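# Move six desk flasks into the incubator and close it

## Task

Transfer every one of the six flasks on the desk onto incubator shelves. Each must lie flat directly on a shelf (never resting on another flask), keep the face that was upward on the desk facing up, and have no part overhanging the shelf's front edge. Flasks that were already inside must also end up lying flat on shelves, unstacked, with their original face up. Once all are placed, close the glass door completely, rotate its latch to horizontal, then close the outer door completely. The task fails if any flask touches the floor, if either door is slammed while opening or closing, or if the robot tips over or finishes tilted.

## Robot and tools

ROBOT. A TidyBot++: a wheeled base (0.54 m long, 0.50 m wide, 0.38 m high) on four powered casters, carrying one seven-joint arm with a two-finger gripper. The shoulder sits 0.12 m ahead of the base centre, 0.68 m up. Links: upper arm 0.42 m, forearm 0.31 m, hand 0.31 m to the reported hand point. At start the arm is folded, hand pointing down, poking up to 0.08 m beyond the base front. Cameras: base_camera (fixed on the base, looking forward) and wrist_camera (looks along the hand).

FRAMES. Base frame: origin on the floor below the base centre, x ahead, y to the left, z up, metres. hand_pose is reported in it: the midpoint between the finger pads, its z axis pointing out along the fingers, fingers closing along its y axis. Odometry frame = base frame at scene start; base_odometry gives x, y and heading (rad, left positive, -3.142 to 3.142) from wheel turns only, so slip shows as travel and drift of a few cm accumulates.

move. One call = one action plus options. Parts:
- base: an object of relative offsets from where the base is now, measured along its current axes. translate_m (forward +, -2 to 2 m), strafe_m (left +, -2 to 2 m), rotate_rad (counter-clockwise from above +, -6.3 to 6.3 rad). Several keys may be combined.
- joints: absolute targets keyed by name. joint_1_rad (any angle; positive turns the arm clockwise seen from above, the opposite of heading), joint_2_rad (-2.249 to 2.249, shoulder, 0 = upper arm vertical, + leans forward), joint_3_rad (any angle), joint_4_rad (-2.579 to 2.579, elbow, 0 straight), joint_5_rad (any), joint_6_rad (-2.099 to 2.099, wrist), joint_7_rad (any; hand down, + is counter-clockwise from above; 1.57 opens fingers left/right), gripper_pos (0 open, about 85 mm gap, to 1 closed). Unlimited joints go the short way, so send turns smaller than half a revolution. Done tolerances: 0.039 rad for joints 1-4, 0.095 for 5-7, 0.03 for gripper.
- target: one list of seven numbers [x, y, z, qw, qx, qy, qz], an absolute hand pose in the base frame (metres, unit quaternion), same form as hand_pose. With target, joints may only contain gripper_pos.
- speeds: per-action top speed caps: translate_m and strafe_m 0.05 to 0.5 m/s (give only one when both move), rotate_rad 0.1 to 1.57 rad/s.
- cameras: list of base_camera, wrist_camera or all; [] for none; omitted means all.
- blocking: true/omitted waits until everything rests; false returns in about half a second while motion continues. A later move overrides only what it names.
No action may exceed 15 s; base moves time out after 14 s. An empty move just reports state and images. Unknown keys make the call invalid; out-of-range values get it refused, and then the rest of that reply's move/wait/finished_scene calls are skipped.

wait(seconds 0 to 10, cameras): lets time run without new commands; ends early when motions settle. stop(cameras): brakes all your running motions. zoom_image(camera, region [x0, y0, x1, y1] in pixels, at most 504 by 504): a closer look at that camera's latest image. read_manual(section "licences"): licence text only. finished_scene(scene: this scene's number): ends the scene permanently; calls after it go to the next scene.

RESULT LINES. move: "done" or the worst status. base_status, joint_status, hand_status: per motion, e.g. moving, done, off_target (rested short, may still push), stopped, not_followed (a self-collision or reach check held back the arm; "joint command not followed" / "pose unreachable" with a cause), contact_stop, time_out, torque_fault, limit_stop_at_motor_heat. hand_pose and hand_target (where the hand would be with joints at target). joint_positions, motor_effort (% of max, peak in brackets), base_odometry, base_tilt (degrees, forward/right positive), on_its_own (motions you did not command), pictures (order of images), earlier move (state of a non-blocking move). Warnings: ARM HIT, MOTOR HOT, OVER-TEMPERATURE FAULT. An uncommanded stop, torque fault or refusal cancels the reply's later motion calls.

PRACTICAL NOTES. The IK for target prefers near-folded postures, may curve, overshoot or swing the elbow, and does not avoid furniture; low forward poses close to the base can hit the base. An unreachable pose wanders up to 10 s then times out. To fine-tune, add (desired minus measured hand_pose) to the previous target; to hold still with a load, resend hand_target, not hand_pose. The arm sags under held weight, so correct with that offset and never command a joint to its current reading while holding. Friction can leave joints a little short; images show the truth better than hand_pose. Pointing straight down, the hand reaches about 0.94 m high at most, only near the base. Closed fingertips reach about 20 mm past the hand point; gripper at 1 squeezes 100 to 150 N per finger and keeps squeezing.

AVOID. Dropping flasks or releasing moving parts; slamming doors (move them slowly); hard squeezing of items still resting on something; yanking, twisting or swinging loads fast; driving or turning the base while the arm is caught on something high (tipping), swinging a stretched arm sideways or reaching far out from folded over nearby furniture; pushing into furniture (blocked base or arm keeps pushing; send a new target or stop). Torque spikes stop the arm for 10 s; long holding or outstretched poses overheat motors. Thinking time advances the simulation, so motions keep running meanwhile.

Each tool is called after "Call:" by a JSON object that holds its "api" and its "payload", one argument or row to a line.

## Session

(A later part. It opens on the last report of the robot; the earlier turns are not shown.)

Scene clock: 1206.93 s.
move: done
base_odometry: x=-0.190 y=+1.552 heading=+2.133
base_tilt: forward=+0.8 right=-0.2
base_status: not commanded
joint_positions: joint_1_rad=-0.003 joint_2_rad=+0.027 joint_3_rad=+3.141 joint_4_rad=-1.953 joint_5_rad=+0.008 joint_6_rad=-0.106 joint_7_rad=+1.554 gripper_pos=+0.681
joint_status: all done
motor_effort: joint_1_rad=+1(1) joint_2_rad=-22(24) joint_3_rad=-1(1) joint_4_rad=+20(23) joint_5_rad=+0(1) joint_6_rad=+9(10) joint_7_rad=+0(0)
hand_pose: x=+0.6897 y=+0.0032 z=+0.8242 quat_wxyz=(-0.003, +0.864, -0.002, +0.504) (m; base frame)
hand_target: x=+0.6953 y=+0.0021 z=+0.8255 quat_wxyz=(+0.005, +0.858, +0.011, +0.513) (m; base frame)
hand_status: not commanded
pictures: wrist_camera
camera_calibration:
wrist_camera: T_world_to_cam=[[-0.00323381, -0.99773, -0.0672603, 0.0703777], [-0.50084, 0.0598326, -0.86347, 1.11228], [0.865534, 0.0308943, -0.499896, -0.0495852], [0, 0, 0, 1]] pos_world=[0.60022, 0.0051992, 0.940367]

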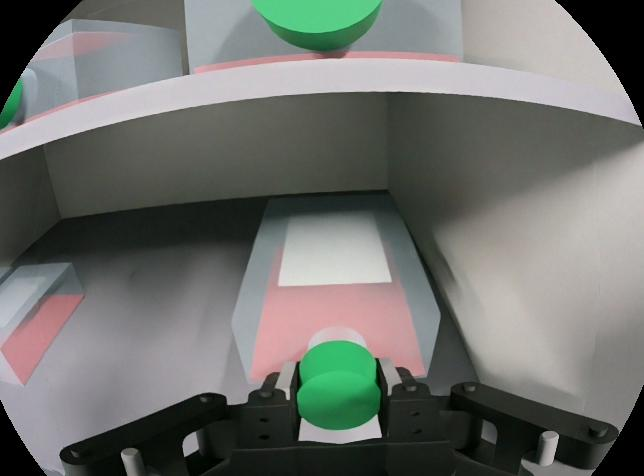

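Call:
{"api": "move", "payload": {
  "joints": {"joint_2_rad": 0.065, "joint_4_rad": -1.995, "joint_6_rad": -0.03},
  "cameras": []
}}

Call:
{"api": "move", "payload": {
  "joints": {"joint_2_rad": 0.075, "joint_4_rad": -2.010, "joint_6_rad": -0.008},
  "cameras": ["wrist_camera"]
}}

Scene clock: 1211.43 s.
move: done
base_odometry: x=-0.190 y=+1.552 heading=+2.133
base_tilt: forward=+0.8 right=-0.3
base_status: not commanded
joint_positions: joint_1_rad=-0.003 joint_2_rad=+0.053 joint_3_rad=+3.141 joint_4_rad=-1.989 joint_5_rad=+0.008 joint_6_rad=-0.064 joint_7_rad=+1.554 gripper_pos=+0.681
joint_status: all done
motor_effort: joint_1_rad=+0(1) joint_2_rad=-23(24) joint_3_rad=-1(1) joint_4_rad=+19(21) joint_5_rad=-1(1) joint_6_rad=+9(9) joint_7_rad=+0(0)
hand_pose: x=+0.6890 y=+0.0033 z=+0.8000 quat_wxyz=(-0.003, +0.869, -0.002, +0.494) (m; base frame)
hand_target: x=+0.6941 y=+0.0017 z=+0.7995 quat_wxyz=(+0.006, +0.865, +0.011, +0.502) (m; base frame)
hand_status: not commanded
pictures: none
No camera images: "cameras" was empty.

Scene clock: 1212.00 s.
move: done
base_odometry: x=-0.190 y=+1.552 heading=+2.133
base_tilt: forward=+0.8 right=-0.2
base_status: not commanded
joint_positions: joint_1_rad=-0.003 joint_2_rad=+0.060 joint_3_rad=+3.141 joint_4_rad=-2.003 joint_5_rad=+0.008 joint_6_rad=-0.042 joint_7_rad=+1.554 gripper_pos=+0.681
joint_status: all done
motor_effort: joint_1_rad=+0(2) joint_2_rad=-23(24) joint_3_rad=-1(1) joint_4_rad=+20(21) joint_5_rad=-1(1) joint_6_rad=+9(10) joint_7_rad=+0(0)
hand_pose: x=+0.6891 y=+0.0034 z=+0.7950 quat_wxyz=(-0.003, +0.869, -0.002, +0.495) (m; base frame)
hand_target: x=+0.6941 y=+0.0014 z=+0.7915 quat_wxyz=(+0.006, +0.866, +0.011, +0.501) (m; base frame)
hand_status: not commanded
pictures: wrist_camera
camera_calibration:
wrist_camera: T_world_to_cam=[[-0.00404535, -0.99772, -0.0673612, 0.0692065], [-0.517312, 0.0597358, -0.85371, 1.0903], [0.855787, 0.0313932, -0.516374, -0.0439808], [0, 0, 0, 1]] pos_world=[0.601945, 0.00529932, 0.912754]

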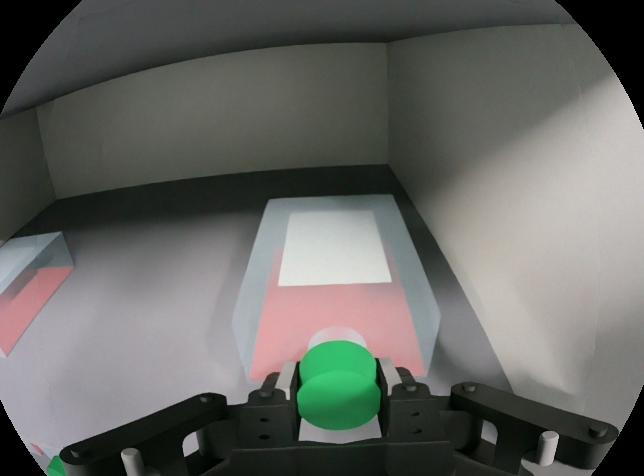

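Call:
{"api": "move", "payload": {
  "joints": {"joint_2_rad": 0.082, "joint_4_rad": -2.025, "joint_6_rad": 0.010},
  "cameras": []
}}

Call:
{"api": "move", "payload": {
  "joints": {"joint_2_rad": 0.089, "joint_4_rad": -2.04, "joint_6_rad": 0.025},
  "cameras": ["wrist_camera"]
}}

Scene clock: 1217.60 s.
move: done
base_odometry: x=-0.190 y=+1.552 heading=+2.133
base_tilt: forward=+0.8 right=-0.3
base_status: not commanded
joint_positions: joint_1_rad=-0.003 joint_2_rad=+0.065 joint_3_rad=+3.141 joint_4_rad=-2.017 joint_5_rad=+0.008 joint_6_rad=-0.025 joint_7_rad=+1.554 gripper_pos=+0.681
joint_status: all done
motor_effort: joint_1_rad=+1(1) joint_2_rad=-23(23) joint_3_rad=-1(1) joint_4_rad=+19(21) joint_5_rad=+0(1) joint_6_rad=+9(10) joint_7_rad=+0(1)
hand_pose: x=+0.6881 y=+0.0034 z=+0.7886 quat_wxyz=(-0.003, +0.869, -0.002, +0.494) (m; base frame)
hand_target: x=+0.6929 y=+0.0012 z=+0.7842 quat_wxyz=(+0.006, +0.867, +0.010, +0.499) (m; base frame)
hand_status: not commanded
pictures: none
No camera images: "cameras" was empty.

Scene clock: 1218.17 s.
move: done
base_odometry: x=-0.190 y=+1.552 heading=+2.133
base_tilt: forward=+0.8 right=-0.3
base_status: not commanded
joint_positions: joint_1_rad=-0.003 joint_2_rad=+0.069 joint_3_rad=+3.141 joint_4_rad=-2.029 joint_5_rad=+0.008 joint_6_rad=-0.008 joint_7_rad=+1.554 gripper_pos=+0.681
joint_status: all done
motor_effort: joint_1_rad=+1(2) joint_2_rad=-23(23) joint_3_rad=-1(1) joint_4_rad=+19(20) joint_5_rad=+0(1) joint_6_rad=+8(9) joint_7_rad=+0(1)
hand_pose: x=+0.6873 y=+0.0035 z=+0.7845 quat_wxyz=(-0.003, +0.869, -0.002, +0.495) (m; base frame)
hand_target: x=+0.6911 y=+0.0011 z=+0.7762 quat_wxyz=(+0.006, +0.868, +0.010, +0.496) (m; base frame)
hand_status: not commanded
pictures: wrist_camera
camera_calibration:
wrist_camera: T_world_to_cam=[[-0.00377351, -0.997723, -0.067342, 0.0684253], [-0.51844, 0.0595373, -0.853039, 1.0807], [0.855106, 0.0316938, -0.517484, -0.0464402], [0, 0, 0, 1]] pos_world=[0.600246, 0.00539961, 0.902453]

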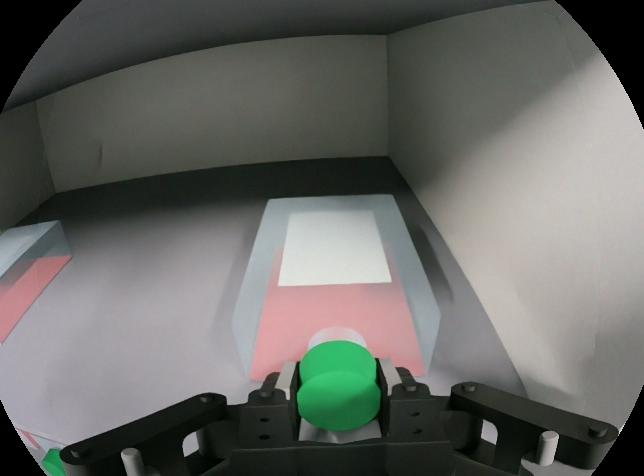

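Call:
{"api": "move", "payload": {
  "joints": {"joint_2_rad": 0.092, "joint_4_rad": -2.05, "joint_6_rad": 0.033},
  "cameras": []
}}

Scene clock: 1221.57 s.
move: done
base_odometry: x=-0.190 y=+1.552 heading=+2.133
base_tilt: forward=+0.8 right=-0.3
base_status: not commanded
joint_positions: joint_1_rad=-0.003 joint_2_rad=+0.069 joint_3_rad=+3.141 joint_4_rad=-2.035 joint_5_rad=+0.008 joint_6_rad=+0.003 joint_7_rad=+1.554 gripper_pos=+0.681
joint_status: all done
motor_effort: joint_1_rad=+0(1) joint_2_rad=-21(22) joint_3_rad=-1(2) joint_4_rad=+18(19) joint_5_rad=-1(1) joint_6_rad=+8(8) joint_7_rad=+0(1)
hand_pose: x=+0.6873 y=+0.0035 z=+0.7843 quat_wxyz=(-0.003, +0.868, -0.002, +0.497) (m; base frame)
hand_target: x=+0.6894 y=+0.0010 z=+0.7713 quat_wxyz=(+0.006, +0.870, +0.010, +0.494) (m; base frame)
hand_status: not commanded
pictures: none
No camera images: "cameras" was empty.

Call:
{"api": "move", "payload": {
  "joints": {"joint_2_rad": 0.080, "joint_4_rad": -2.03, "joint_6_rad": 0.018},
  "cameras": []
}}

Call:
{"api": "move", "payload": {
  "joints": {"gripper_pos": 0.62},
  "cameras": ["wrist_camera"]
}}

Call:
{"api": "move", "payload": {
  "joints": {"gripper_pos": 0.45},
  "cameras": []
}}

Call:
{"api": "move", "payload": {
  "base": {"translate_m": -0.16},
  "speeds": {"translate_m": 0.1},
  "cameras": ["wrist_camera"]
}}

Scene clock: 1234.50 s.
move: done
base_odometry: x=-0.190 y=+1.552 heading=+2.133
base_tilt: forward=+0.8 right=-0.2
base_status: not commanded
joint_positions: joint_1_rad=-0.003 joint_2_rad=+0.070 joint_3_rad=+3.141 joint_4_rad=-2.034 joint_5_rad=+0.008 joint_6_rad=+0.003 joint_7_rad=+1.554 gripper_pos=+0.681
joint_status: all done
motor_effort: joint_1_rad=+0(1) joint_2_rad=-23(23) joint_3_rad=-1(1) joint_4_rad=+19(20) joint_5_rad=-1(1) joint_6_rad=+9(9) joint_7_rad=+1(1)
hand_pose: x=+0.6877 y=+0.0035 z=+0.7846 quat_wxyz=(-0.003, +0.868, -0.002, +0.497) (m; base frame)
hand_target: x=+0.6923 y=+0.0012 z=+0.7848 quat_wxyz=(+0.006, +0.865, +0.010, +0.501) (m; base frame)
hand_status: not commanded
pictures: none
No camera images: "cameras" was empty.

Scene clock: 1235.17 s.
move: done
base_odometry: x=-0.190 y=+1.552 heading=+2.133
base_tilt: forward=+0.8 right=-0.3
base_status: not commanded
joint_positions: joint_1_rad=-0.003 joint_2_rad=+0.070 joint_3_rad=+3.141 joint_4_rad=-2.034 joint_5_rad=+0.008 joint_6_rad=+0.003 joint_7_rad=+1.554 gripper_pos=+0.620
joint_status: all done
motor_effort: joint_1_rad=+1(2) joint_2_rad=-22(23) joint_3_rad=-1(1) joint_4_rad=+19(20) joint_5_rad=+0(1) joint_6_rad=+8(9) joint_7_rad=+0(1)
hand_pose: x=+0.6877 y=+0.0035 z=+0.7846 quat_wxyz=(-0.003, +0.868, -0.002, +0.497) (m; base frame)
hand_target: x=+0.6923 y=+0.0012 z=+0.7848 quat_wxyz=(+0.006, +0.865, +0.010, +0.501) (m; base frame)
hand_status: not commanded
pictures: wrist_camera
camera_calibration:
wrist_camera: T_world_to_cam=[[-0.00329495, -0.99772, -0.0674146, 0.0681692], [-0.513502, 0.059536, -0.856021, 1.07984], [0.858082, 0.031797, -0.512527, -0.05269], [0, 0, 0, 1]] pos_world=[0.599938, 0.0053996, 0.901957]

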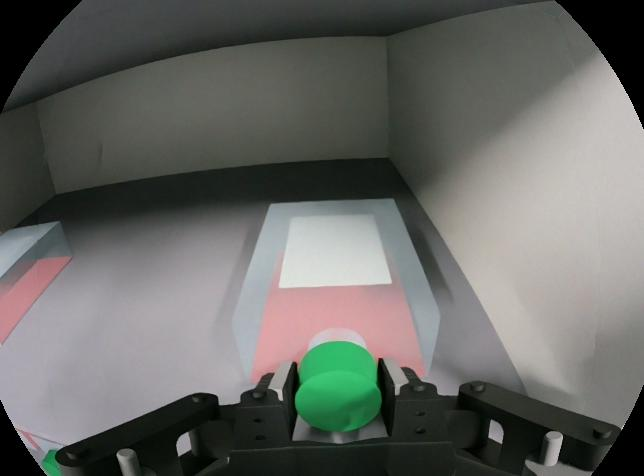

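Scene clock: 1235.77 s.
move: done
base_odometry: x=-0.190 y=+1.552 heading=+2.133
base_tilt: forward=+0.8 right=-0.3
base_status: not commanded
joint_positions: joint_1_rad=-0.003 joint_2_rad=+0.070 joint_3_rad=+3.141 joint_4_rad=-2.034 joint_5_rad=+0.008 joint_6_rad=+0.003 joint_7_rad=+1.554 gripper_pos=+0.450
joint_status: all done
motor_effort: joint_1_rad=+1(1) joint_2_rad=-22(22) joint_3_rad=-1(1) joint_4_rad=+18(19) joint_5_rad=+0(1) joint_6_rad=+8(8) joint_7_rad=+0(1)
hand_pose: x=+0.6877 y=+0.0035 z=+0.7846 quat_wxyz=(-0.003, +0.868, -0.002, +0.497) (m; base frame)
hand_target: x=+0.6923 y=+0.0012 z=+0.7848 quat_wxyz=(+0.006, +0.865, +0.010, +0.501) (m; base frame)
hand_status: not commanded
pictures: none
No camera images: "cameras" was empty.

Scene clock: 1237.93 s.
move: done
base_odometry: x=-0.105 y=+1.417 heading=+2.133
base_tilt: forward=+0.8 right=-0.3
base_status: done
joint_positions: joint_1_rad=-0.003 joint_2_rad=+0.072 joint_3_rad=+3.141 joint_4_rad=-2.034 joint_5_rad=+0.008 joint_6_rad=+0.003 joint_7_rad=+1.554 gripper_pos=+0.450
joint_status: not commanded
motor_effort: joint_1_rad=+0(2) joint_2_rad=-22(24) joint_3_rad=-1(2) joint_4_rad=+18(20) joint_5_rad=+0(1) joint_6_rad=+8(9) joint_7_rad=+0(0)
hand_pose: x=+0.6880 y=+0.0035 z=+0.7830 quat_wxyz=(-0.003, +0.868, -0.002, +0.496) (m; base frame)
hand_target: x=+0.6923 y=+0.0012 z=+0.7848 quat_wxyz=(+0.006, +0.865, +0.010, +0.501) (m; base frame)
hand_status: not commanded
pictures: wrist_camera
camera_calibration:
wrist_camera: T_world_to_cam=[[-0.00347642, -0.99772, -0.0674062, 0.0681847], [-0.515763, 0.0595382, -0.85466, 1.07917], [0.856724, 0.0317945, -0.514794, -0.0510184], [0, 0, 0, 1]] pos_world=[0.600541, 0.0053996, 0.900655]

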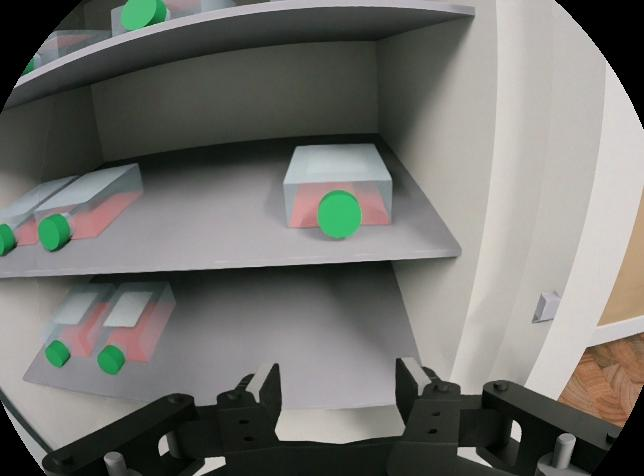

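Call:
{"api": "move", "payload": {
  "base": {"translate_m": -0.5},
  "speeds": {"translate_m": 0.4},
  "joints": {"joint_1_rad": 0.0, "joint_2_rad": 0.02, "joint_3_rad": 3.1416, "joint_4_rad": -1.05, "joint_5_rad": 0.0, "joint_6_rad": -1.05, "joint_7_rad": 1.57, "gripper_pos": 1.0},
  "cameras": []
}}

Call:
{"api": "move", "payload": {
  "base": {"translate_m": -1.426, "strafe_m": 1.19, "rotate_rad": 1.571},
  "speeds": {"translate_m": 0.42, "rotate_rad": 0.5},
  "cameras": ["base_camera","wrist_camera"]
}}

Scene clock: 1310.50 s.
move: done
base_odometry: x=+0.162 y=+0.994 heading=+2.133
base_tilt: forward=+0.8 right=-0.3
base_status: done
joint_positions: joint_1_rad=-0.003 joint_2_rad=+0.016 joint_3_rad=+3.141 joint_4_rad=-1.066 joint_5_rad=+0.008 joint_6_rad=-1.011 joint_7_rad=+1.554 gripper_pos=+0.999
joint_status: all done
motor_effort: joint_1_rad=+0(2) joint_2_rad=-21(27) joint_3_rad=-1(2) joint_4_rad=+19(22) joint_5_rad=+0(1) joint_6_rad=+8(9) joint_7_rad=+0(1)
hand_pose: x=+0.6730 y=+0.0012 z=+1.0948 quat_wxyz=(-0.001, +0.866, -0.005, +0.501) (m; base frame)
hand_target: x=+0.6687 y=+0.0014 z=+1.0909 quat_wxyz=(+0.000, +0.872, +0.000, +0.489) (m; base frame)
hand_status: not commanded
pictures: none
No camera images: "cameras" was empty.

Scene clock: 1316.13 s.
move: done
base_odometry: x=-0.085 y=-0.847 heading=-2.579
base_tilt: forward=+0.8 right=-0.3
base_status: done
joint_positions: joint_1_rad=+0.000 joint_2_rad=+0.017 joint_3_rad=+3.142 joint_4_rad=-1.066 joint_5_rad=+0.008 joint_6_rad=-1.014 joint_7_rad=+1.554 gripper_pos=+0.999
joint_status: not commanded
motor_effort: joint_1_rad=+0(3) joint_2_rad=-20(24) joint_3_rad=-1(4) joint_4_rad=+19(20) joint_5_rad=+0(2) joint_6_rad=+8(8) joint_7_rad=+0(1)
hand_pose: x=+0.6733 y=-0.0011 z=+1.0932 quat_wxyz=(+0.000, +0.867, -0.007, +0.499) (m; base frame)
hand_target: x=+0.6687 y=+0.0014 z=+1.0909 quat_wxyz=(+0.000, +0.872, +0.000, +0.489) (m; base frame)
hand_status: not commanded
pictures: base_camera, wrist_camera
camera_calibration:
wrist_camera: T_world_to_cam=[[-0.0154618, -0.997622, -0.067165, 0.0922291], [-0.510116, 0.0656439, -0.857597, 1.33643], [0.859966, 0.021002, -0.509918, 0.113839], [0, 0, 0, 1]] pos_world=[0.585262, 0.00189068, 1.21036]

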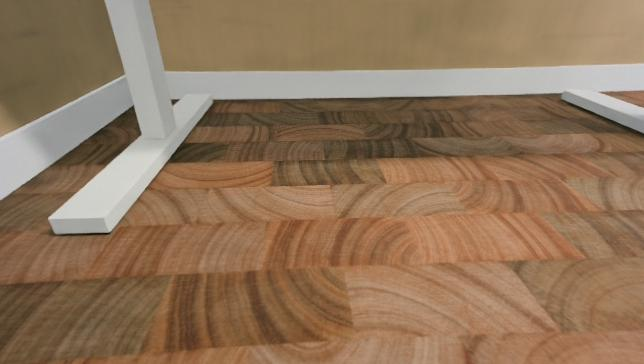

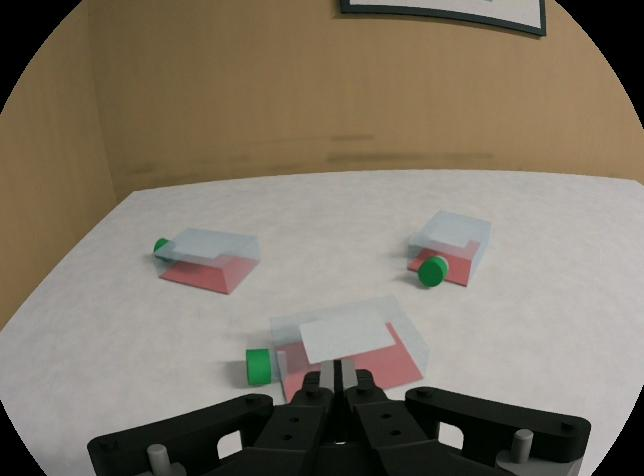

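Call:
{"api": "zoom_image", "payload": {
  "camera": "wrist_camera",
  "region": [140, 190, 520, 420]
}}

Scaled by 1.326.

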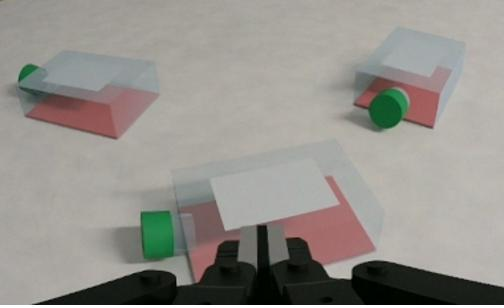

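Call:
{"api": "move", "payload": {
  "base": {"strafe_m": -0.06},
  "speeds": {"strafe_m": 0.15},
  "joints": {"joint_2_rad": 0.023, "joint_4_rad": -1.445, "joint_6_rad": -0.652},
  "cameras": ["wrist_camera"]
}}

Scene clock: 1366.07 s.
move: done
base_odometry: x=-0.117 y=-0.796 heading=-2.579
base_tilt: forward=+0.8 right=-0.3
base_status: done
joint_positions: joint_1_rad=+0.000 joint_2_rad=+0.017 joint_3_rad=+3.142 joint_4_rad=-1.433 joint_5_rad=+0.008 joint_6_rad=-0.689 joint_7_rad=+1.554 gripper_pos=+0.999
joint_status: all done
motor_effort: joint_1_rad=+0(3) joint_2_rad=-22(24) joint_3_rad=-1(3) joint_4_rad=+20(22) joint_5_rad=+0(1) joint_6_rad=+8(9) joint_7_rad=+0(0)
hand_pose: x=+0.7006 y=-0.0005 z=+0.9728 quat_wxyz=(+0.000, +0.877, -0.006, +0.480) (m; base frame)
hand_target: x=+0.7069 y=+0.0014 z=+0.9722 quat_wxyz=(+0.000, +0.872, +0.000, +0.489) (m; base frame)
hand_status: not commanded
pictures: wrist_camera
camera_calibration:
wrist_camera: T_world_to_cam=[[-0.0156255, -0.997719, -0.0656728, 0.0837539], [-0.545917, 0.06354, -0.835427, 1.25058], [0.837694, 0.022798, -0.545664, 0.0792744], [0, 0, 0, 1]] pos_world=[0.617612, 0.00229389, 1.09352]

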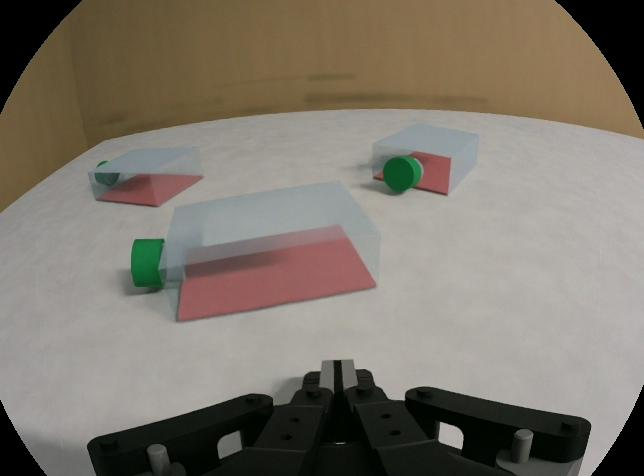

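Call:
{"api": "move", "payload": {
  "base": {"translate_m": 0.125},
  "speeds": {"translate_m": 0.07},
  "cameras": ["wrist_camera"]
}}

Scene clock: 1375.00 s.
move: done
base_odometry: x=-0.223 y=-0.863 heading=-2.579
base_tilt: forward=+0.8 right=-0.3
base_status: done
joint_positions: joint_1_rad=+0.000 joint_2_rad=+0.018 joint_3_rad=+3.142 joint_4_rad=-1.433 joint_5_rad=+0.008 joint_6_rad=-0.686 joint_7_rad=+1.554 gripper_pos=+0.999
joint_status: not commanded
motor_effort: joint_1_rad=+1(2) joint_2_rad=-22(25) joint_3_rad=-1(1) joint_4_rad=+21(22) joint_5_rad=+0(1) joint_6_rad=+8(8) joint_7_rad=+0(0)
hand_pose: x=+0.7014 y=-0.0005 z=+0.9728 quat_wxyz=(+0.000, +0.877, -0.006, +0.481) (m; base frame)
hand_target: x=+0.7069 y=+0.0014 z=+0.9722 quat_wxyz=(+0.000, +0.872, +0.000, +0.489) (m; base frame)
hand_status: not commanded
pictures: wrist_camera
camera_calibration:
wrist_camera: T_world_to_cam=[[-0.0154959, -0.997718, -0.0657098, 0.083709], [-0.544223, 0.0635464, -0.83653, 1.25084], [0.838797, 0.022798, -0.543966, 0.0762108], [0, 0, 0, 1]] pos_world=[0.61811, 0.00229388, 1.09333]

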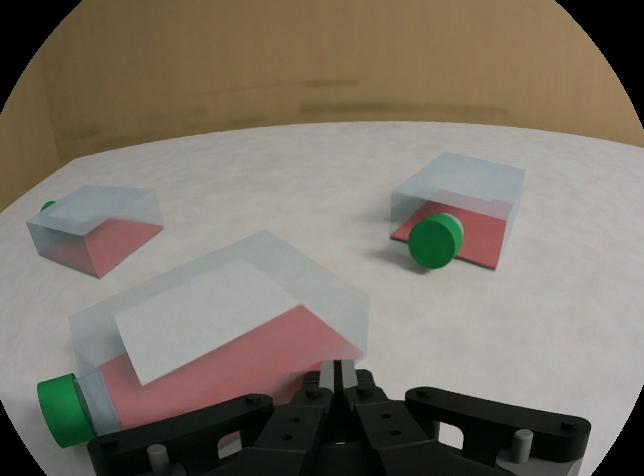

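Call:
{"api": "move", "payload": {
  "base": {"translate_m": 0.05, "strafe_m": 0.012},
  "speeds": {"translate_m": 0.07},
  "cameras": ["wrist_camera"]
}}

Scene clock: 1379.47 s.
move: done
base_odometry: x=-0.259 y=-0.900 heading=-2.579
base_tilt: forward=+0.8 right=-0.2
base_status: done
joint_positions: joint_1_rad=+0.000 joint_2_rad=+0.019 joint_3_rad=+3.142 joint_4_rad=-1.434 joint_5_rad=+0.008 joint_6_rad=-0.685 joint_7_rad=+1.554 gripper_pos=+0.999
joint_status: not commanded
motor_effort: joint_1_rad=+0(2) joint_2_rad=-22(26) joint_3_rad=-1(3) joint_4_rad=+20(22) joint_5_rad=+0(1) joint_6_rad=+8(8) joint_7_rad=+0(0)
hand_pose: x=+0.7018 y=-0.0005 z=+0.9724 quat_wxyz=(+0.000, +0.877, -0.006, +0.481) (m; base frame)
hand_target: x=+0.7069 y=+0.0014 z=+0.9722 quat_wxyz=(+0.000, +0.872, +0.000, +0.489) (m; base frame)
hand_status: not commanded
pictures: wrist_camera
camera_calibration:
wrist_camera: T_world_to_cam=[[-0.0154179, -0.997716, -0.0657584, 0.0837003], [-0.544344, 0.0635415, -0.836452, 1.2508], [0.83872, 0.0228989, -0.544081, 0.075885], [0, 0, 0, 1]] pos_world=[0.61851, 0.00229388, 1.09303]

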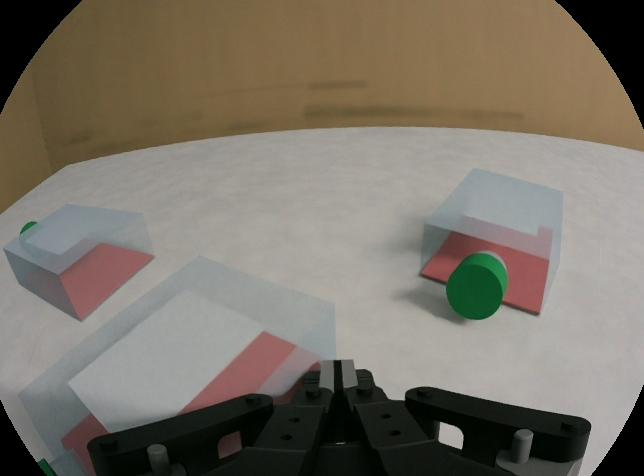

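Call:
{"api": "move", "payload": {
  "base": {"translate_m": -0.12},
  "speeds": {"translate_m": 0.25},
  "joints": {"joint_2_rad": 0.02, "joint_4_rad": -1.05, "joint_6_rad": -1.05},
  "cameras": []
}}

Call:
{"api": "move", "payload": {
  "base": {"translate_m": 0.01, "strafe_m": 0.12, "rotate_rad": 0.436},
  "speeds": {"strafe_m": 0.2, "rotate_rad": 0.5},
  "joints": {"joint_1_rad": 0.0, "joint_2_rad": 0.22, "joint_3_rad": 3.1416, "joint_4_rad": -0.827, "joint_5_rad": 0.885, "joint_6_rad": -1.46, "joint_7_rad": 0.655, "gripper_pos": 0.3},
  "cameras": ["base_camera","wrist_camera"]
}}

Scene clock: 1403.97 s.
move: done
base_odometry: x=-0.158 y=-0.836 heading=-2.579
base_tilt: forward=+0.8 right=-0.3
base_status: done
joint_positions: joint_1_rad=+0.000 joint_2_rad=+0.009 joint_3_rad=+3.142 joint_4_rad=-1.068 joint_5_rad=+0.008 joint_6_rad=-1.011 joint_7_rad=+1.554 gripper_pos=+0.999
joint_status: all done
motor_effort: joint_1_rad=+1(2) joint_2_rad=-20(27) joint_3_rad=-1(2) joint_4_rad=+18(22) joint_5_rad=+0(1) joint_6_rad=+8(10) joint_7_rad=+0(0)
hand_pose: x=+0.6701 y=-0.0011 z=+1.0973 quat_wxyz=(+0.000, +0.865, -0.007, +0.502) (m; base frame)
hand_target: x=+0.6687 y=+0.0014 z=+1.0909 quat_wxyz=(+0.000, +0.872, +0.000, +0.489) (m; base frame)
hand_status: not commanded
pictures: none
No camera images: "cameras" was empty.

Scene clock: 1405.73 s.
move: done
base_odometry: x=-0.102 y=-0.943 heading=-2.143
base_tilt: forward=+0.8 right=-0.3
base_status: done
joint_positions: joint_1_rad=+0.001 joint_2_rad=+0.214 joint_3_rad=+3.142 joint_4_rad=-0.847 joint_5_rad=+0.834 joint_6_rad=-1.421 joint_7_rad=+0.733 gripper_pos=+0.300
joint_status: all done
motor_effort: joint_1_rad=+1(5) joint_2_rad=-25(29) joint_3_rad=+0(6) joint_4_rad=+17(19) joint_5_rad=+5(6) joint_6_rad=+5(9) joint_7_rad=+0(1)
hand_pose: x=+0.6239 y=-0.2277 z=+1.0881 quat_wxyz=(+0.244, +0.761, -0.419, +0.432) (m; base frame)
hand_target: x=+0.6110 y=-0.2382 z=+1.0970 quat_wxyz=(+0.251, +0.731, -0.458, +0.438) (m; base frame)
hand_status: not commanded
pictures: base_camera, wrist_camera
camera_calibration:
wrist_camera: T_world_to_cam=[[-0.848493, -0.526775, -0.0506672, 0.474058], [-0.235292, 0.461277, -0.855489, 1.23801], [0.474022, -0.713955, -0.515336, 0.237894], [0, 0, 0, 1]] pos_world=[0.580762, -0.151497, 1.20572]

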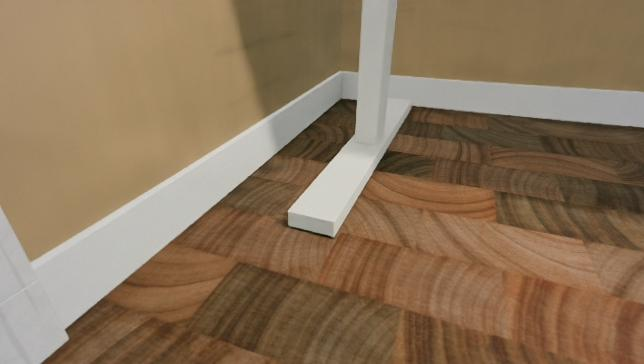

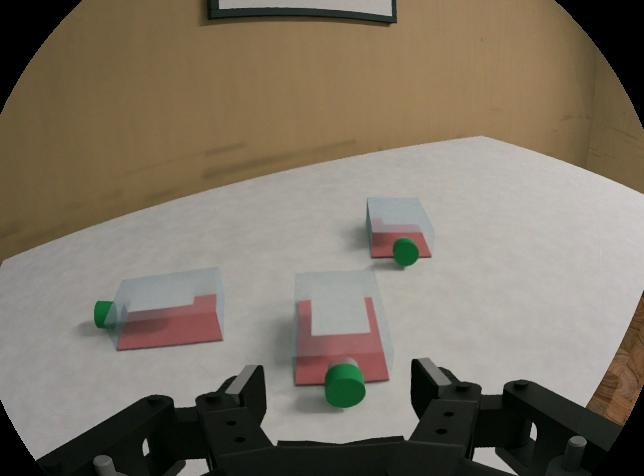

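Call:
{"api": "move", "payload": {
  "base": {"translate_m": 0.034, "strafe_m": -0.067},
  "speeds": {"strafe_m": 0.08},
  "joints": {"joint_2_rad": 0.105, "joint_4_rad": -1.39, "joint_5_rad": 0.985, "joint_6_rad": -1.125, "joint_7_rad": 0.305},
  "cameras": ["wrist_camera"]
}}

Scene clock: 1421.13 s.
move: done
base_odometry: x=-0.177 y=-0.935 heading=-2.142
base_tilt: forward=+0.8 right=-0.3
base_status: done
joint_positions: joint_1_rad=+0.001 joint_2_rad=+0.117 joint_3_rad=+3.142 joint_4_rad=-1.372 joint_5_rad=+0.938 joint_6_rad=-1.162 joint_7_rad=+0.384 gripper_pos=+0.300
joint_status: all done
motor_effort: joint_1_rad=+1(3) joint_2_rad=-24(27) joint_3_rad=-1(2) joint_4_rad=+18(19) joint_5_rad=+6(7) joint_6_rad=+3(6) joint_7_rad=+0(1)
hand_pose: x=+0.6180 y=-0.2300 z=+0.9668 quat_wxyz=(+0.249, +0.758, -0.424, +0.429) (m; base frame)
hand_target: x=+0.6222 y=-0.2329 z=+0.9791 quat_wxyz=(+0.240, +0.738, -0.433, +0.458) (m; base frame)
hand_status: not commanded
pictures: wrist_camera
camera_calibration:
wrist_camera: T_world_to_cam=[[-0.856602, -0.513913, -0.046114, 0.465263], [-0.232216, 0.46378, -0.854976, 1.13209], [0.46077, -0.721666, -0.516614, 0.184164], [0, 0, 0, 1]] pos_world=[0.576577, -0.153031, 1.0845]

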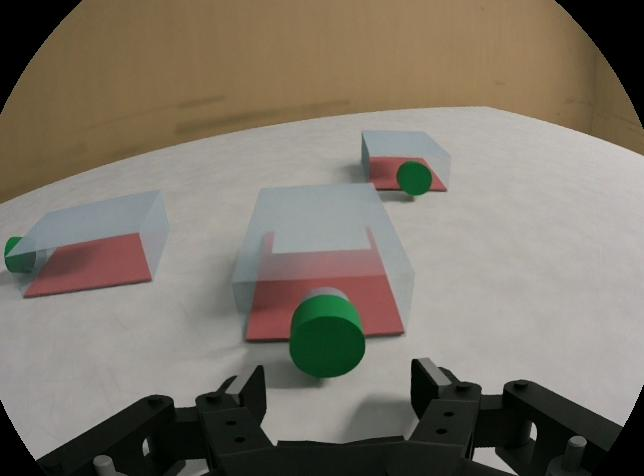

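Call:
{"api": "move", "payload": {
  "base": {"translate_m": 0.0255, "strafe_m": -0.0285},
  "speeds": {"strafe_m": 0.06},
  "cameras": ["wrist_camera"]
}}

Scene clock: 1430.07 s.
move: done
base_odometry: x=-0.215 y=-0.941 heading=-2.142
base_tilt: forward=+0.8 right=-0.3
base_status: done
joint_positions: joint_1_rad=+0.001 joint_2_rad=+0.115 joint_3_rad=+3.142 joint_4_rad=-1.375 joint_5_rad=+0.939 joint_6_rad=-1.160 joint_7_rad=+0.381 gripper_pos=+0.300
joint_status: not commanded
motor_effort: joint_1_rad=+0(4) joint_2_rad=-24(26) joint_3_rad=-1(2) joint_4_rad=+18(19) joint_5_rad=+6(7) joint_6_rad=+3(4) joint_7_rad=+0(0)
hand_pose: x=+0.6177 y=-0.2299 z=+0.9670 quat_wxyz=(+0.248, +0.758, -0.424, +0.430) (m; base frame)
hand_target: x=+0.6222 y=-0.2329 z=+0.9791 quat_wxyz=(+0.240, +0.738, -0.433, +0.458) (m; base frame)
hand_status: not commanded
pictures: wrist_camera
camera_calibration:
wrist_camera: T_world_to_cam=[[-0.856212, -0.514394, -0.0479684, 0.466516], [-0.230468, 0.463407, -0.855651, 1.13166], [0.46237, -0.721563, -0.515325, 0.182266], [0, 0, 0, 1]] pos_world=[0.575973, -0.152929, 1.08461]

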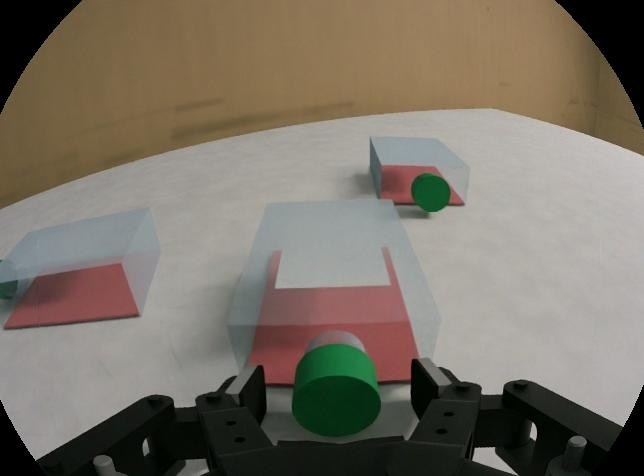

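Call:
{"api": "move", "payload": {
  "base": {"translate_m": 0.0035, "strafe_m": -0.003},
  "speeds": {"translate_m": 0.05},
  "joints": {"gripper_pos": 0.55},
  "cameras": []
}}

Call:
{"api": "move", "payload": {
  "joints": {"gripper_pos": 0.85},
  "cameras": ["wrist_camera"]
}}

Call:
{"api": "move", "payload": {
  "joints": {"gripper_pos": 0.88, "joint_2_rad": 0.20, "joint_4_rad": -0.87, "joint_5_rad": 0.88, "joint_6_rad": -1.40, "joint_7_rad": 0.65},
  "cameras": []
}}

Scene clock: 1439.83 s.
move: done
base_odometry: x=-0.219 y=-0.942 heading=-2.142
base_tilt: forward=+0.8 right=-0.3
base_status: done
joint_positions: joint_1_rad=+0.001 joint_2_rad=+0.113 joint_3_rad=+3.142 joint_4_rad=-1.376 joint_5_rad=+0.941 joint_6_rad=-1.158 joint_7_rad=+0.381 gripper_pos=+0.550
joint_status: all done
motor_effort: joint_1_rad=+1(2) joint_2_rad=-23(25) joint_3_rad=-1(2) joint_4_rad=+18(19) joint_5_rad=+6(7) joint_6_rad=+3(3) joint_7_rad=+0(1)
hand_pose: x=+0.6176 y=-0.2300 z=+0.9684 quat_wxyz=(+0.248, +0.757, -0.423, +0.431) (m; base frame)
hand_target: x=+0.6222 y=-0.2329 z=+0.9791 quat_wxyz=(+0.240, +0.738, -0.433, +0.458) (m; base frame)
hand_status: not commanded
pictures: none
No camera images: "cameras" was empty.

Scene clock: 1440.53 s.
move: off_target
base_odometry: x=-0.219 y=-0.942 heading=-2.142
base_tilt: forward=+0.8 right=-0.2
base_status: not commanded
joint_positions: joint_1_rad=+0.001 joint_2_rad=+0.112 joint_3_rad=+3.142 joint_4_rad=-1.376 joint_5_rad=+0.942 joint_6_rad=-1.156 joint_7_rad=+0.381 gripper_pos=+0.681
joint_status: gripper_pos off_target (ended at +0.681, target +0.850)
motor_effort: joint_1_rad=+0(1) joint_2_rad=-23(23) joint_3_rad=-1(1) joint_4_rad=+17(19) joint_5_rad=+6(6) joint_6_rad=+3(3) joint_7_rad=+1(1)
hand_pose: x=+0.6178 y=-0.2301 z=+0.9690 quat_wxyz=(+0.248, +0.757, -0.423, +0.432) (m; base frame)
hand_target: x=+0.6222 y=-0.2329 z=+0.9791 quat_wxyz=(+0.240, +0.738, -0.433, +0.458) (m; base frame)
hand_status: not commanded
pictures: wrist_camera
camera_calibration:
wrist_camera: T_world_to_cam=[[-0.854829, -0.516533, -0.0496026, 0.466869], [-0.228052, 0.459827, -0.858226, 1.13373], [0.466111, -0.722325, -0.51087, 0.1763], [0, 0, 0, 1]] pos_world=[0.575467, -0.152819, 1.08622]

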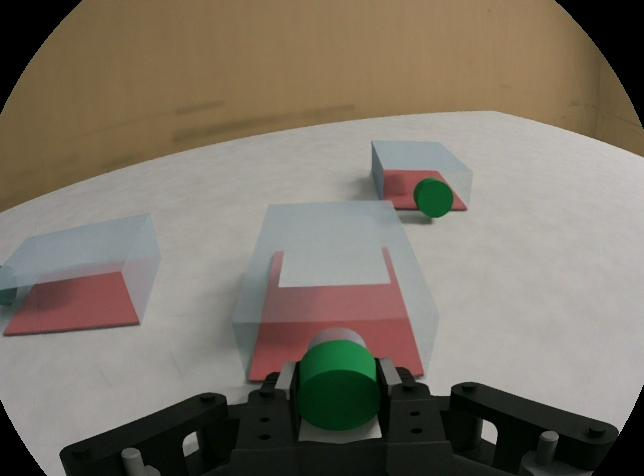

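Scene clock: 1442.27 s.
move: off_target
base_odometry: x=-0.219 y=-0.942 heading=-2.142
base_tilt: forward=+0.8 right=-0.2
base_status: not commanded
joint_positions: joint_1_rad=+0.001 joint_2_rad=+0.180 joint_3_rad=+3.142 joint_4_rad=-0.892 joint_5_rad=+0.919 joint_6_rad=-1.364 joint_7_rad=+0.572 gripper_pos=+0.681
joint_status: gripper_pos off_target (ended at +0.681, target +0.880); the others done
motor_effort: joint_1_rad=+1(1) joint_2_rad=-25(26) joint_3_rad=+0(1) joint_4_rad=+17(22) joint_5_rad=+6(8) joint_6_rad=+6(6) joint_7_rad=+0(1)
hand_pose: x=+0.6147 y=-0.2417 z=+1.1141 quat_wxyz=(+0.237, +0.707, -0.460, +0.482) (m; base frame)
hand_target: x=+0.6187 y=-0.2352 z=+1.0988 quat_wxyz=(+0.244, +0.734, -0.442, +0.454) (m; base frame)
hand_status: not commanded
pictures: none
No camera images: "cameras" was empty.

Call:
{"api": "move", "payload": {
  "base": {"translate_m": -1.654, "strafe_m": -0.574, "rotate_rad": -2.008},
  "speeds": {"translate_m": 0.42, "rotate_rad": 0.6},
  "joints": {"joint_1_rad": 0.0, "joint_2_rad": 0.02, "joint_3_rad": 3.1416, "joint_4_rad": -1.08, "joint_5_rad": -0.035, "joint_6_rad": -1.04, "joint_7_rad": 1.63},
  "cameras": ["base_camera","wrist_camera"]
}}

Scene clock: 1464.60 s.
move: done
base_odometry: x=+0.193 y=+0.759 heading=+2.133
base_tilt: forward=+0.8 right=-0.3
base_status: done
joint_positions: joint_1_rad=+0.000 joint_2_rad=+0.030 joint_3_rad=+3.142 joint_4_rad=-1.073 joint_5_rad=+0.006 joint_6_rad=-1.078 joint_7_rad=+1.554 gripper_pos=+0.681
joint_status: all done
motor_effort: joint_1_rad=+1(5) joint_2_rad=-22(29) joint_3_rad=-1(3) joint_4_rad=+19(21) joint_5_rad=+0(7) joint_6_rad=+8(9) joint_7_rad=+0(1)
hand_pose: x=+0.6674 y=-0.0006 z=+1.0656 quat_wxyz=(-0.001, +0.887, -0.008, +0.462) (m; base frame)
hand_target: x=+0.6697 y=+0.0107 z=+1.0774 quat_wxyz=(-0.003, +0.877, +0.025, +0.480) (m; base frame)
hand_status: not commanded
pictures: base_camera, wrist_camera
camera_calibration:
wrist_camera: T_world_to_cam=[[-0.0209206, -0.997463, -0.0680505, 0.0953738], [-0.580211, 0.0675436, -0.811661, 1.30751], [0.814198, 0.0225032, -0.580152, 0.21021], [0, 0, 0, 1]] pos_world=[0.589473, 0.00208765, 1.1897]

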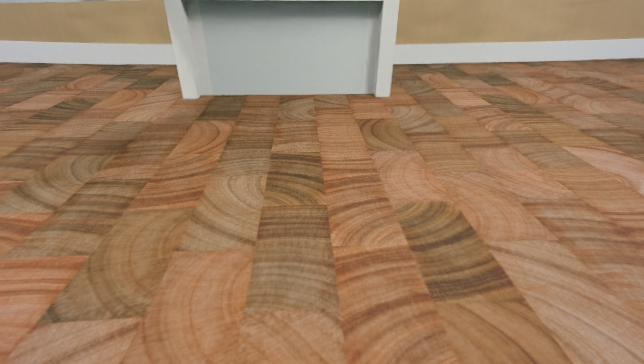

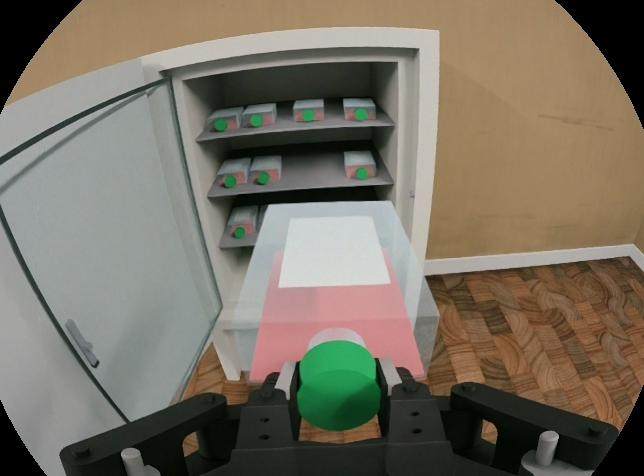

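Call:
{"api": "move", "payload": {
  "base": {"translate_m": 0.56, "strafe_m": 0.01},
  "speeds": {"translate_m": 0.3},
  "joints": {"joint_1_rad": 0.0, "joint_2_rad": 0.0, "joint_3_rad": 3.1416, "joint_4_rad": -1.88, "joint_5_rad": -0.035, "joint_6_rad": -0.19, "joint_7_rad": 1.63},
  "cameras": ["base_camera","wrist_camera"]
}}

Scene clock: 1486.83 s.
move: done
base_odometry: x=-0.114 y=+1.228 heading=+2.132
base_tilt: forward=+0.8 right=-0.3
base_status: done
joint_positions: joint_1_rad=+0.000 joint_2_rad=+0.011 joint_3_rad=+3.142 joint_4_rad=-1.872 joint_5_rad=+0.006 joint_6_rad=-0.229 joint_7_rad=+1.554 gripper_pos=+0.681
joint_status: all done
motor_effort: joint_1_rad=+0(2) joint_2_rad=-22(26) joint_3_rad=-1(2) joint_4_rad=+21(23) joint_5_rad=+0(1) joint_6_rad=+9(10) joint_7_rad=+0(1)
hand_pose: x=+0.6897 y=+0.0007 z=+0.8458 quat_wxyz=(-0.002, +0.870, -0.005, +0.492) (m; base frame)
hand_target: x=+0.6918 y=+0.0034 z=+0.8579 quat_wxyz=(+0.004, +0.860, +0.012, +0.511) (m; base frame)
hand_status: not commanded
pictures: base_camera, wrist_camera
camera_calibration:
wrist_camera: T_world_to_cam=[[-0.0107818, -0.997574, -0.0687669, 0.0757983], [-0.522988, 0.0642407, -0.849916, 1.13484], [0.852272, 0.0268006, -0.522412, -0.0104923], [0, 0, 0, 1]] pos_world=[0.603269, 0.0029926, 0.964252]

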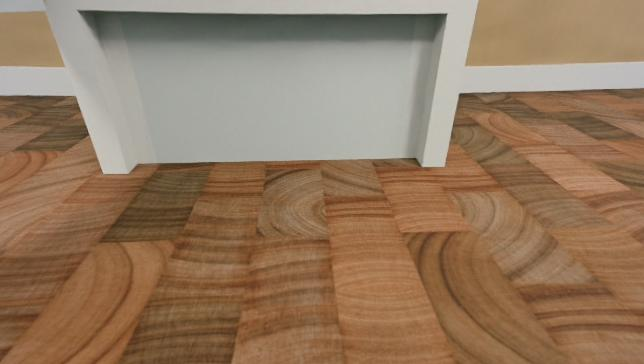

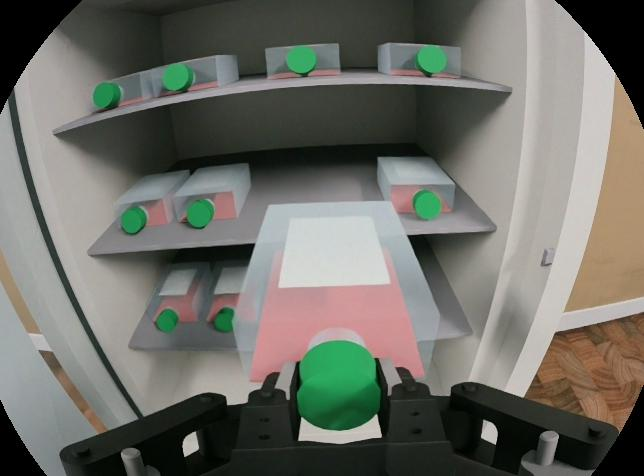

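Call:
{"api": "move", "payload": {
  "base": {"translate_m": 0.29, "strafe_m": 0.037, "rotate_rad": -0.02},
  "speeds": {"translate_m": 0.12},
  "cameras": ["wrist_camera"]
}}

Scene clock: 1509.97 s.
move: done
base_odometry: x=-0.300 y=+1.454 heading=+2.111
base_tilt: forward=+0.8 right=-0.3
base_status: done
joint_positions: joint_1_rad=+0.000 joint_2_rad=+0.006 joint_3_rad=+3.142 joint_4_rad=-1.874 joint_5_rad=+0.006 joint_6_rad=-0.227 joint_7_rad=+1.554 gripper_pos=+0.681
joint_status: not commanded
motor_effort: joint_1_rad=+1(3) joint_2_rad=-22(25) joint_3_rad=-1(3) joint_4_rad=+21(22) joint_5_rad=+0(1) joint_6_rad=+9(9) joint_7_rad=+0(0)
hand_pose: x=+0.6887 y=+0.0004 z=+0.8482 quat_wxyz=(-0.002, +0.869, -0.005, +0.495) (m; base frame)
hand_target: x=+0.6918 y=+0.0034 z=+0.8579 quat_wxyz=(+0.004, +0.860, +0.012, +0.511) (m; base frame)
hand_status: not commanded
pictures: wrist_camera
camera_calibration:
wrist_camera: T_world_to_cam=[[-0.0109166, -0.997575, -0.0687394, 0.0756669], [-0.518065, 0.0644404, -0.85291, 1.13557], [0.855272, 0.0263006, -0.517512, -0.014658], [0, 0, 0, 1]] pos_world=[0.601662, 0.00269232, 0.966156]

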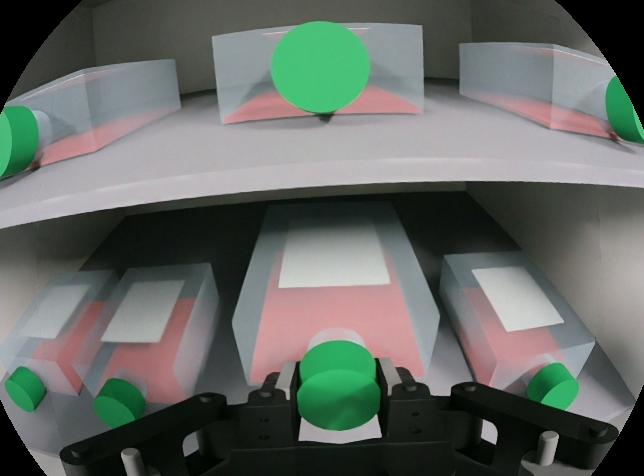

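Call:
{"api": "move", "payload": {
  "base": {"translate_m": 0.033, "strafe_m": 0.004},
  "speeds": {"translate_m": 0.08},
  "cameras": []
}}

Call:
{"api": "move", "payload": {
  "joints": {"joint_2_rad": 0.045, "joint_4_rad": -1.968, "joint_6_rad": -0.062},
  "cameras": ["wrist_camera"]
}}

Call:
{"api": "move", "payload": {
  "joints": {"joint_2_rad": 0.075, "joint_4_rad": -2.010, "joint_6_rad": -0.008},
  "cameras": []
}}

Scene clock: 1517.97 s.
move: done
base_odometry: x=-0.320 y=+1.480 heading=+2.111
base_tilt: forward=+0.8 right=-0.3
base_status: done
joint_positions: joint_1_rad=+0.000 joint_2_rad=+0.004 joint_3_rad=+3.142 joint_4_rad=-1.874 joint_5_rad=+0.006 joint_6_rad=-0.226 joint_7_rad=+1.554 gripper_pos=+0.681
joint_status: not commanded
motor_effort: joint_1_rad=+1(2) joint_2_rad=-22(25) joint_3_rad=-1(2) joint_4_rad=+21(22) joint_5_rad=+0(1) joint_6_rad=+8(9) joint_7_rad=+0(1)
hand_pose: x=+0.6883 y=+0.0004 z=+0.8491 quat_wxyz=(-0.002, +0.869, -0.005, +0.496) (m; base frame)
hand_target: x=+0.6918 y=+0.0034 z=+0.8579 quat_wxyz=(+0.004, +0.860, +0.012, +0.511) (m; base frame)
hand_status: not commanded
pictures: none
No camera images: "cameras" was empty.

Scene clock: 1519.17 s.
move: done
base_odometry: x=-0.320 y=+1.480 heading=+2.111
base_tilt: forward=+0.8 right=-0.2
base_status: not commanded
joint_positions: joint_1_rad=+0.000 joint_2_rad=+0.036 joint_3_rad=+3.142 joint_4_rad=-1.963 joint_5_rad=+0.006 joint_6_rad=-0.101 joint_7_rad=+1.554 gripper_pos=+0.681
joint_status: all done
motor_effort: joint_1_rad=+1(2) joint_2_rad=-22(25) joint_3_rad=-1(1) joint_4_rad=+20(21) joint_5_rad=+0(1) joint_6_rad=+9(10) joint_7_rad=+0(0)
hand_pose: x=+0.6888 y=+0.0006 z=+0.8147 quat_wxyz=(-0.002, +0.867, -0.005, +0.498) (m; base frame)
hand_target: x=+0.6946 y=+0.0020 z=+0.8172 quat_wxyz=(+0.005, +0.861, +0.011, +0.508) (m; base frame)
hand_status: not commanded
pictures: wrist_camera
camera_calibration:
wrist_camera: T_world_to_cam=[[-0.0096878, -0.997567, -0.0690447, 0.0730683], [-0.512625, 0.0642391, -0.856206, 1.106], [0.858558, 0.0270993, -0.512, -0.0387636], [0, 0, 0, 1]] pos_world=[0.600952, 0.00289259, 0.932161]

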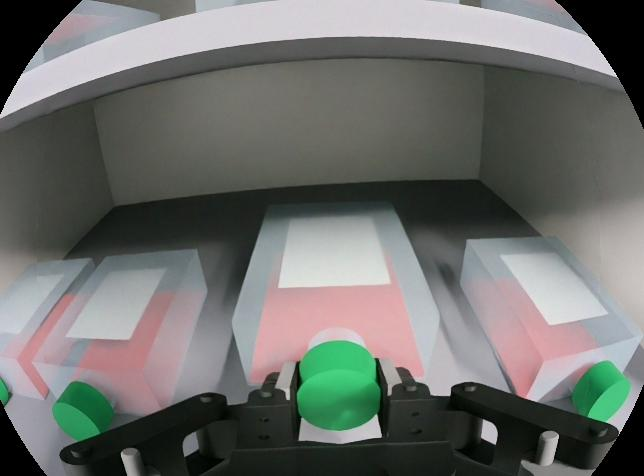

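Scene clock: 1520.17 s.
move: done
base_odometry: x=-0.320 y=+1.480 heading=+2.111
base_tilt: forward=+0.8 right=-0.3
base_status: not commanded
joint_positions: joint_1_rad=+0.000 joint_2_rad=+0.063 joint_3_rad=+3.142 joint_4_rad=-2.004 joint_5_rad=+0.006 joint_6_rad=-0.042 joint_7_rad=+1.554 gripper_pos=+0.681
joint_status: all done
motor_effort: joint_1_rad=+1(1) joint_2_rad=-23(24) joint_3_rad=-1(1) joint_4_rad=+20(21) joint_5_rad=+0(1) joint_6_rad=+8(9) joint_7_rad=+0(0)
hand_pose: x=+0.6892 y=+0.0007 z=+0.7921 quat_wxyz=(-0.002, +0.870, -0.005, +0.493) (m; base frame)
hand_target: x=+0.6941 y=+0.0014 z=+0.7915 quat_wxyz=(+0.006, +0.866, +0.011, +0.501) (m; base frame)
hand_status: not commanded
pictures: none
No camera images: "cameras" was empty.

Call:
{"api": "move", "payload": {
  "joints": {"joint_2_rad": 0.084, "joint_4_rad": -2.026, "joint_6_rad": 0.014},
  "cameras": []
}}

Call:
{"api": "move", "payload": {
  "joints": {"joint_2_rad": 0.089, "joint_4_rad": -2.04, "joint_6_rad": 0.030},
  "cameras": []
}}

Scene clock: 1531.90 s.
move: done
base_odometry: x=-0.320 y=+1.480 heading=+2.111
base_tilt: forward=+0.8 right=-0.3
base_status: not commanded
joint_positions: joint_1_rad=+0.000 joint_2_rad=+0.068 joint_3_rad=+3.142 joint_4_rad=-2.019 joint_5_rad=+0.006 joint_6_rad=-0.020 joint_7_rad=+1.554 gripper_pos=+0.681
joint_status: all done
motor_effort: joint_1_rad=+1(1) joint_2_rad=-23(24) joint_3_rad=-1(1) joint_4_rad=+18(20) joint_5_rad=+0(1) joint_6_rad=+8(9) joint_7_rad=+0(0)
hand_pose: x=+0.6888 y=+0.0008 z=+0.7876 quat_wxyz=(-0.002, +0.869, -0.005, +0.495) (m; base frame)
hand_target: x=+0.6934 y=+0.0012 z=+0.7836 quat_wxyz=(+0.006, +0.866, +0.010, +0.499) (m; base frame)
hand_status: not commanded
pictures: none
No camera images: "cameras" was empty.

Scene clock: 1532.47 s.
move: done
base_odometry: x=-0.320 y=+1.480 heading=+2.111
base_tilt: forward=+0.8 right=-0.3
base_status: not commanded
joint_positions: joint_1_rad=+0.000 joint_2_rad=+0.069 joint_3_rad=+3.142 joint_4_rad=-2.029 joint_5_rad=+0.006 joint_6_rad=-0.002 joint_7_rad=+1.554 gripper_pos=+0.681
joint_status: all done
motor_effort: joint_1_rad=+0(1) joint_2_rad=-22(23) joint_3_rad=-1(1) joint_4_rad=+19(19) joint_5_rad=+0(1) joint_6_rad=+8(9) joint_7_rad=+0(0)
hand_pose: x=+0.6884 y=+0.0008 z=+0.7860 quat_wxyz=(-0.002, +0.867, -0.005, +0.497) (m; base frame)
hand_target: x=+0.6919 y=+0.0010 z=+0.7775 quat_wxyz=(+0.006, +0.867, +0.010, +0.498) (m; base frame)
hand_status: not commanded
pictures: none
No camera images: "cameras" was empty.


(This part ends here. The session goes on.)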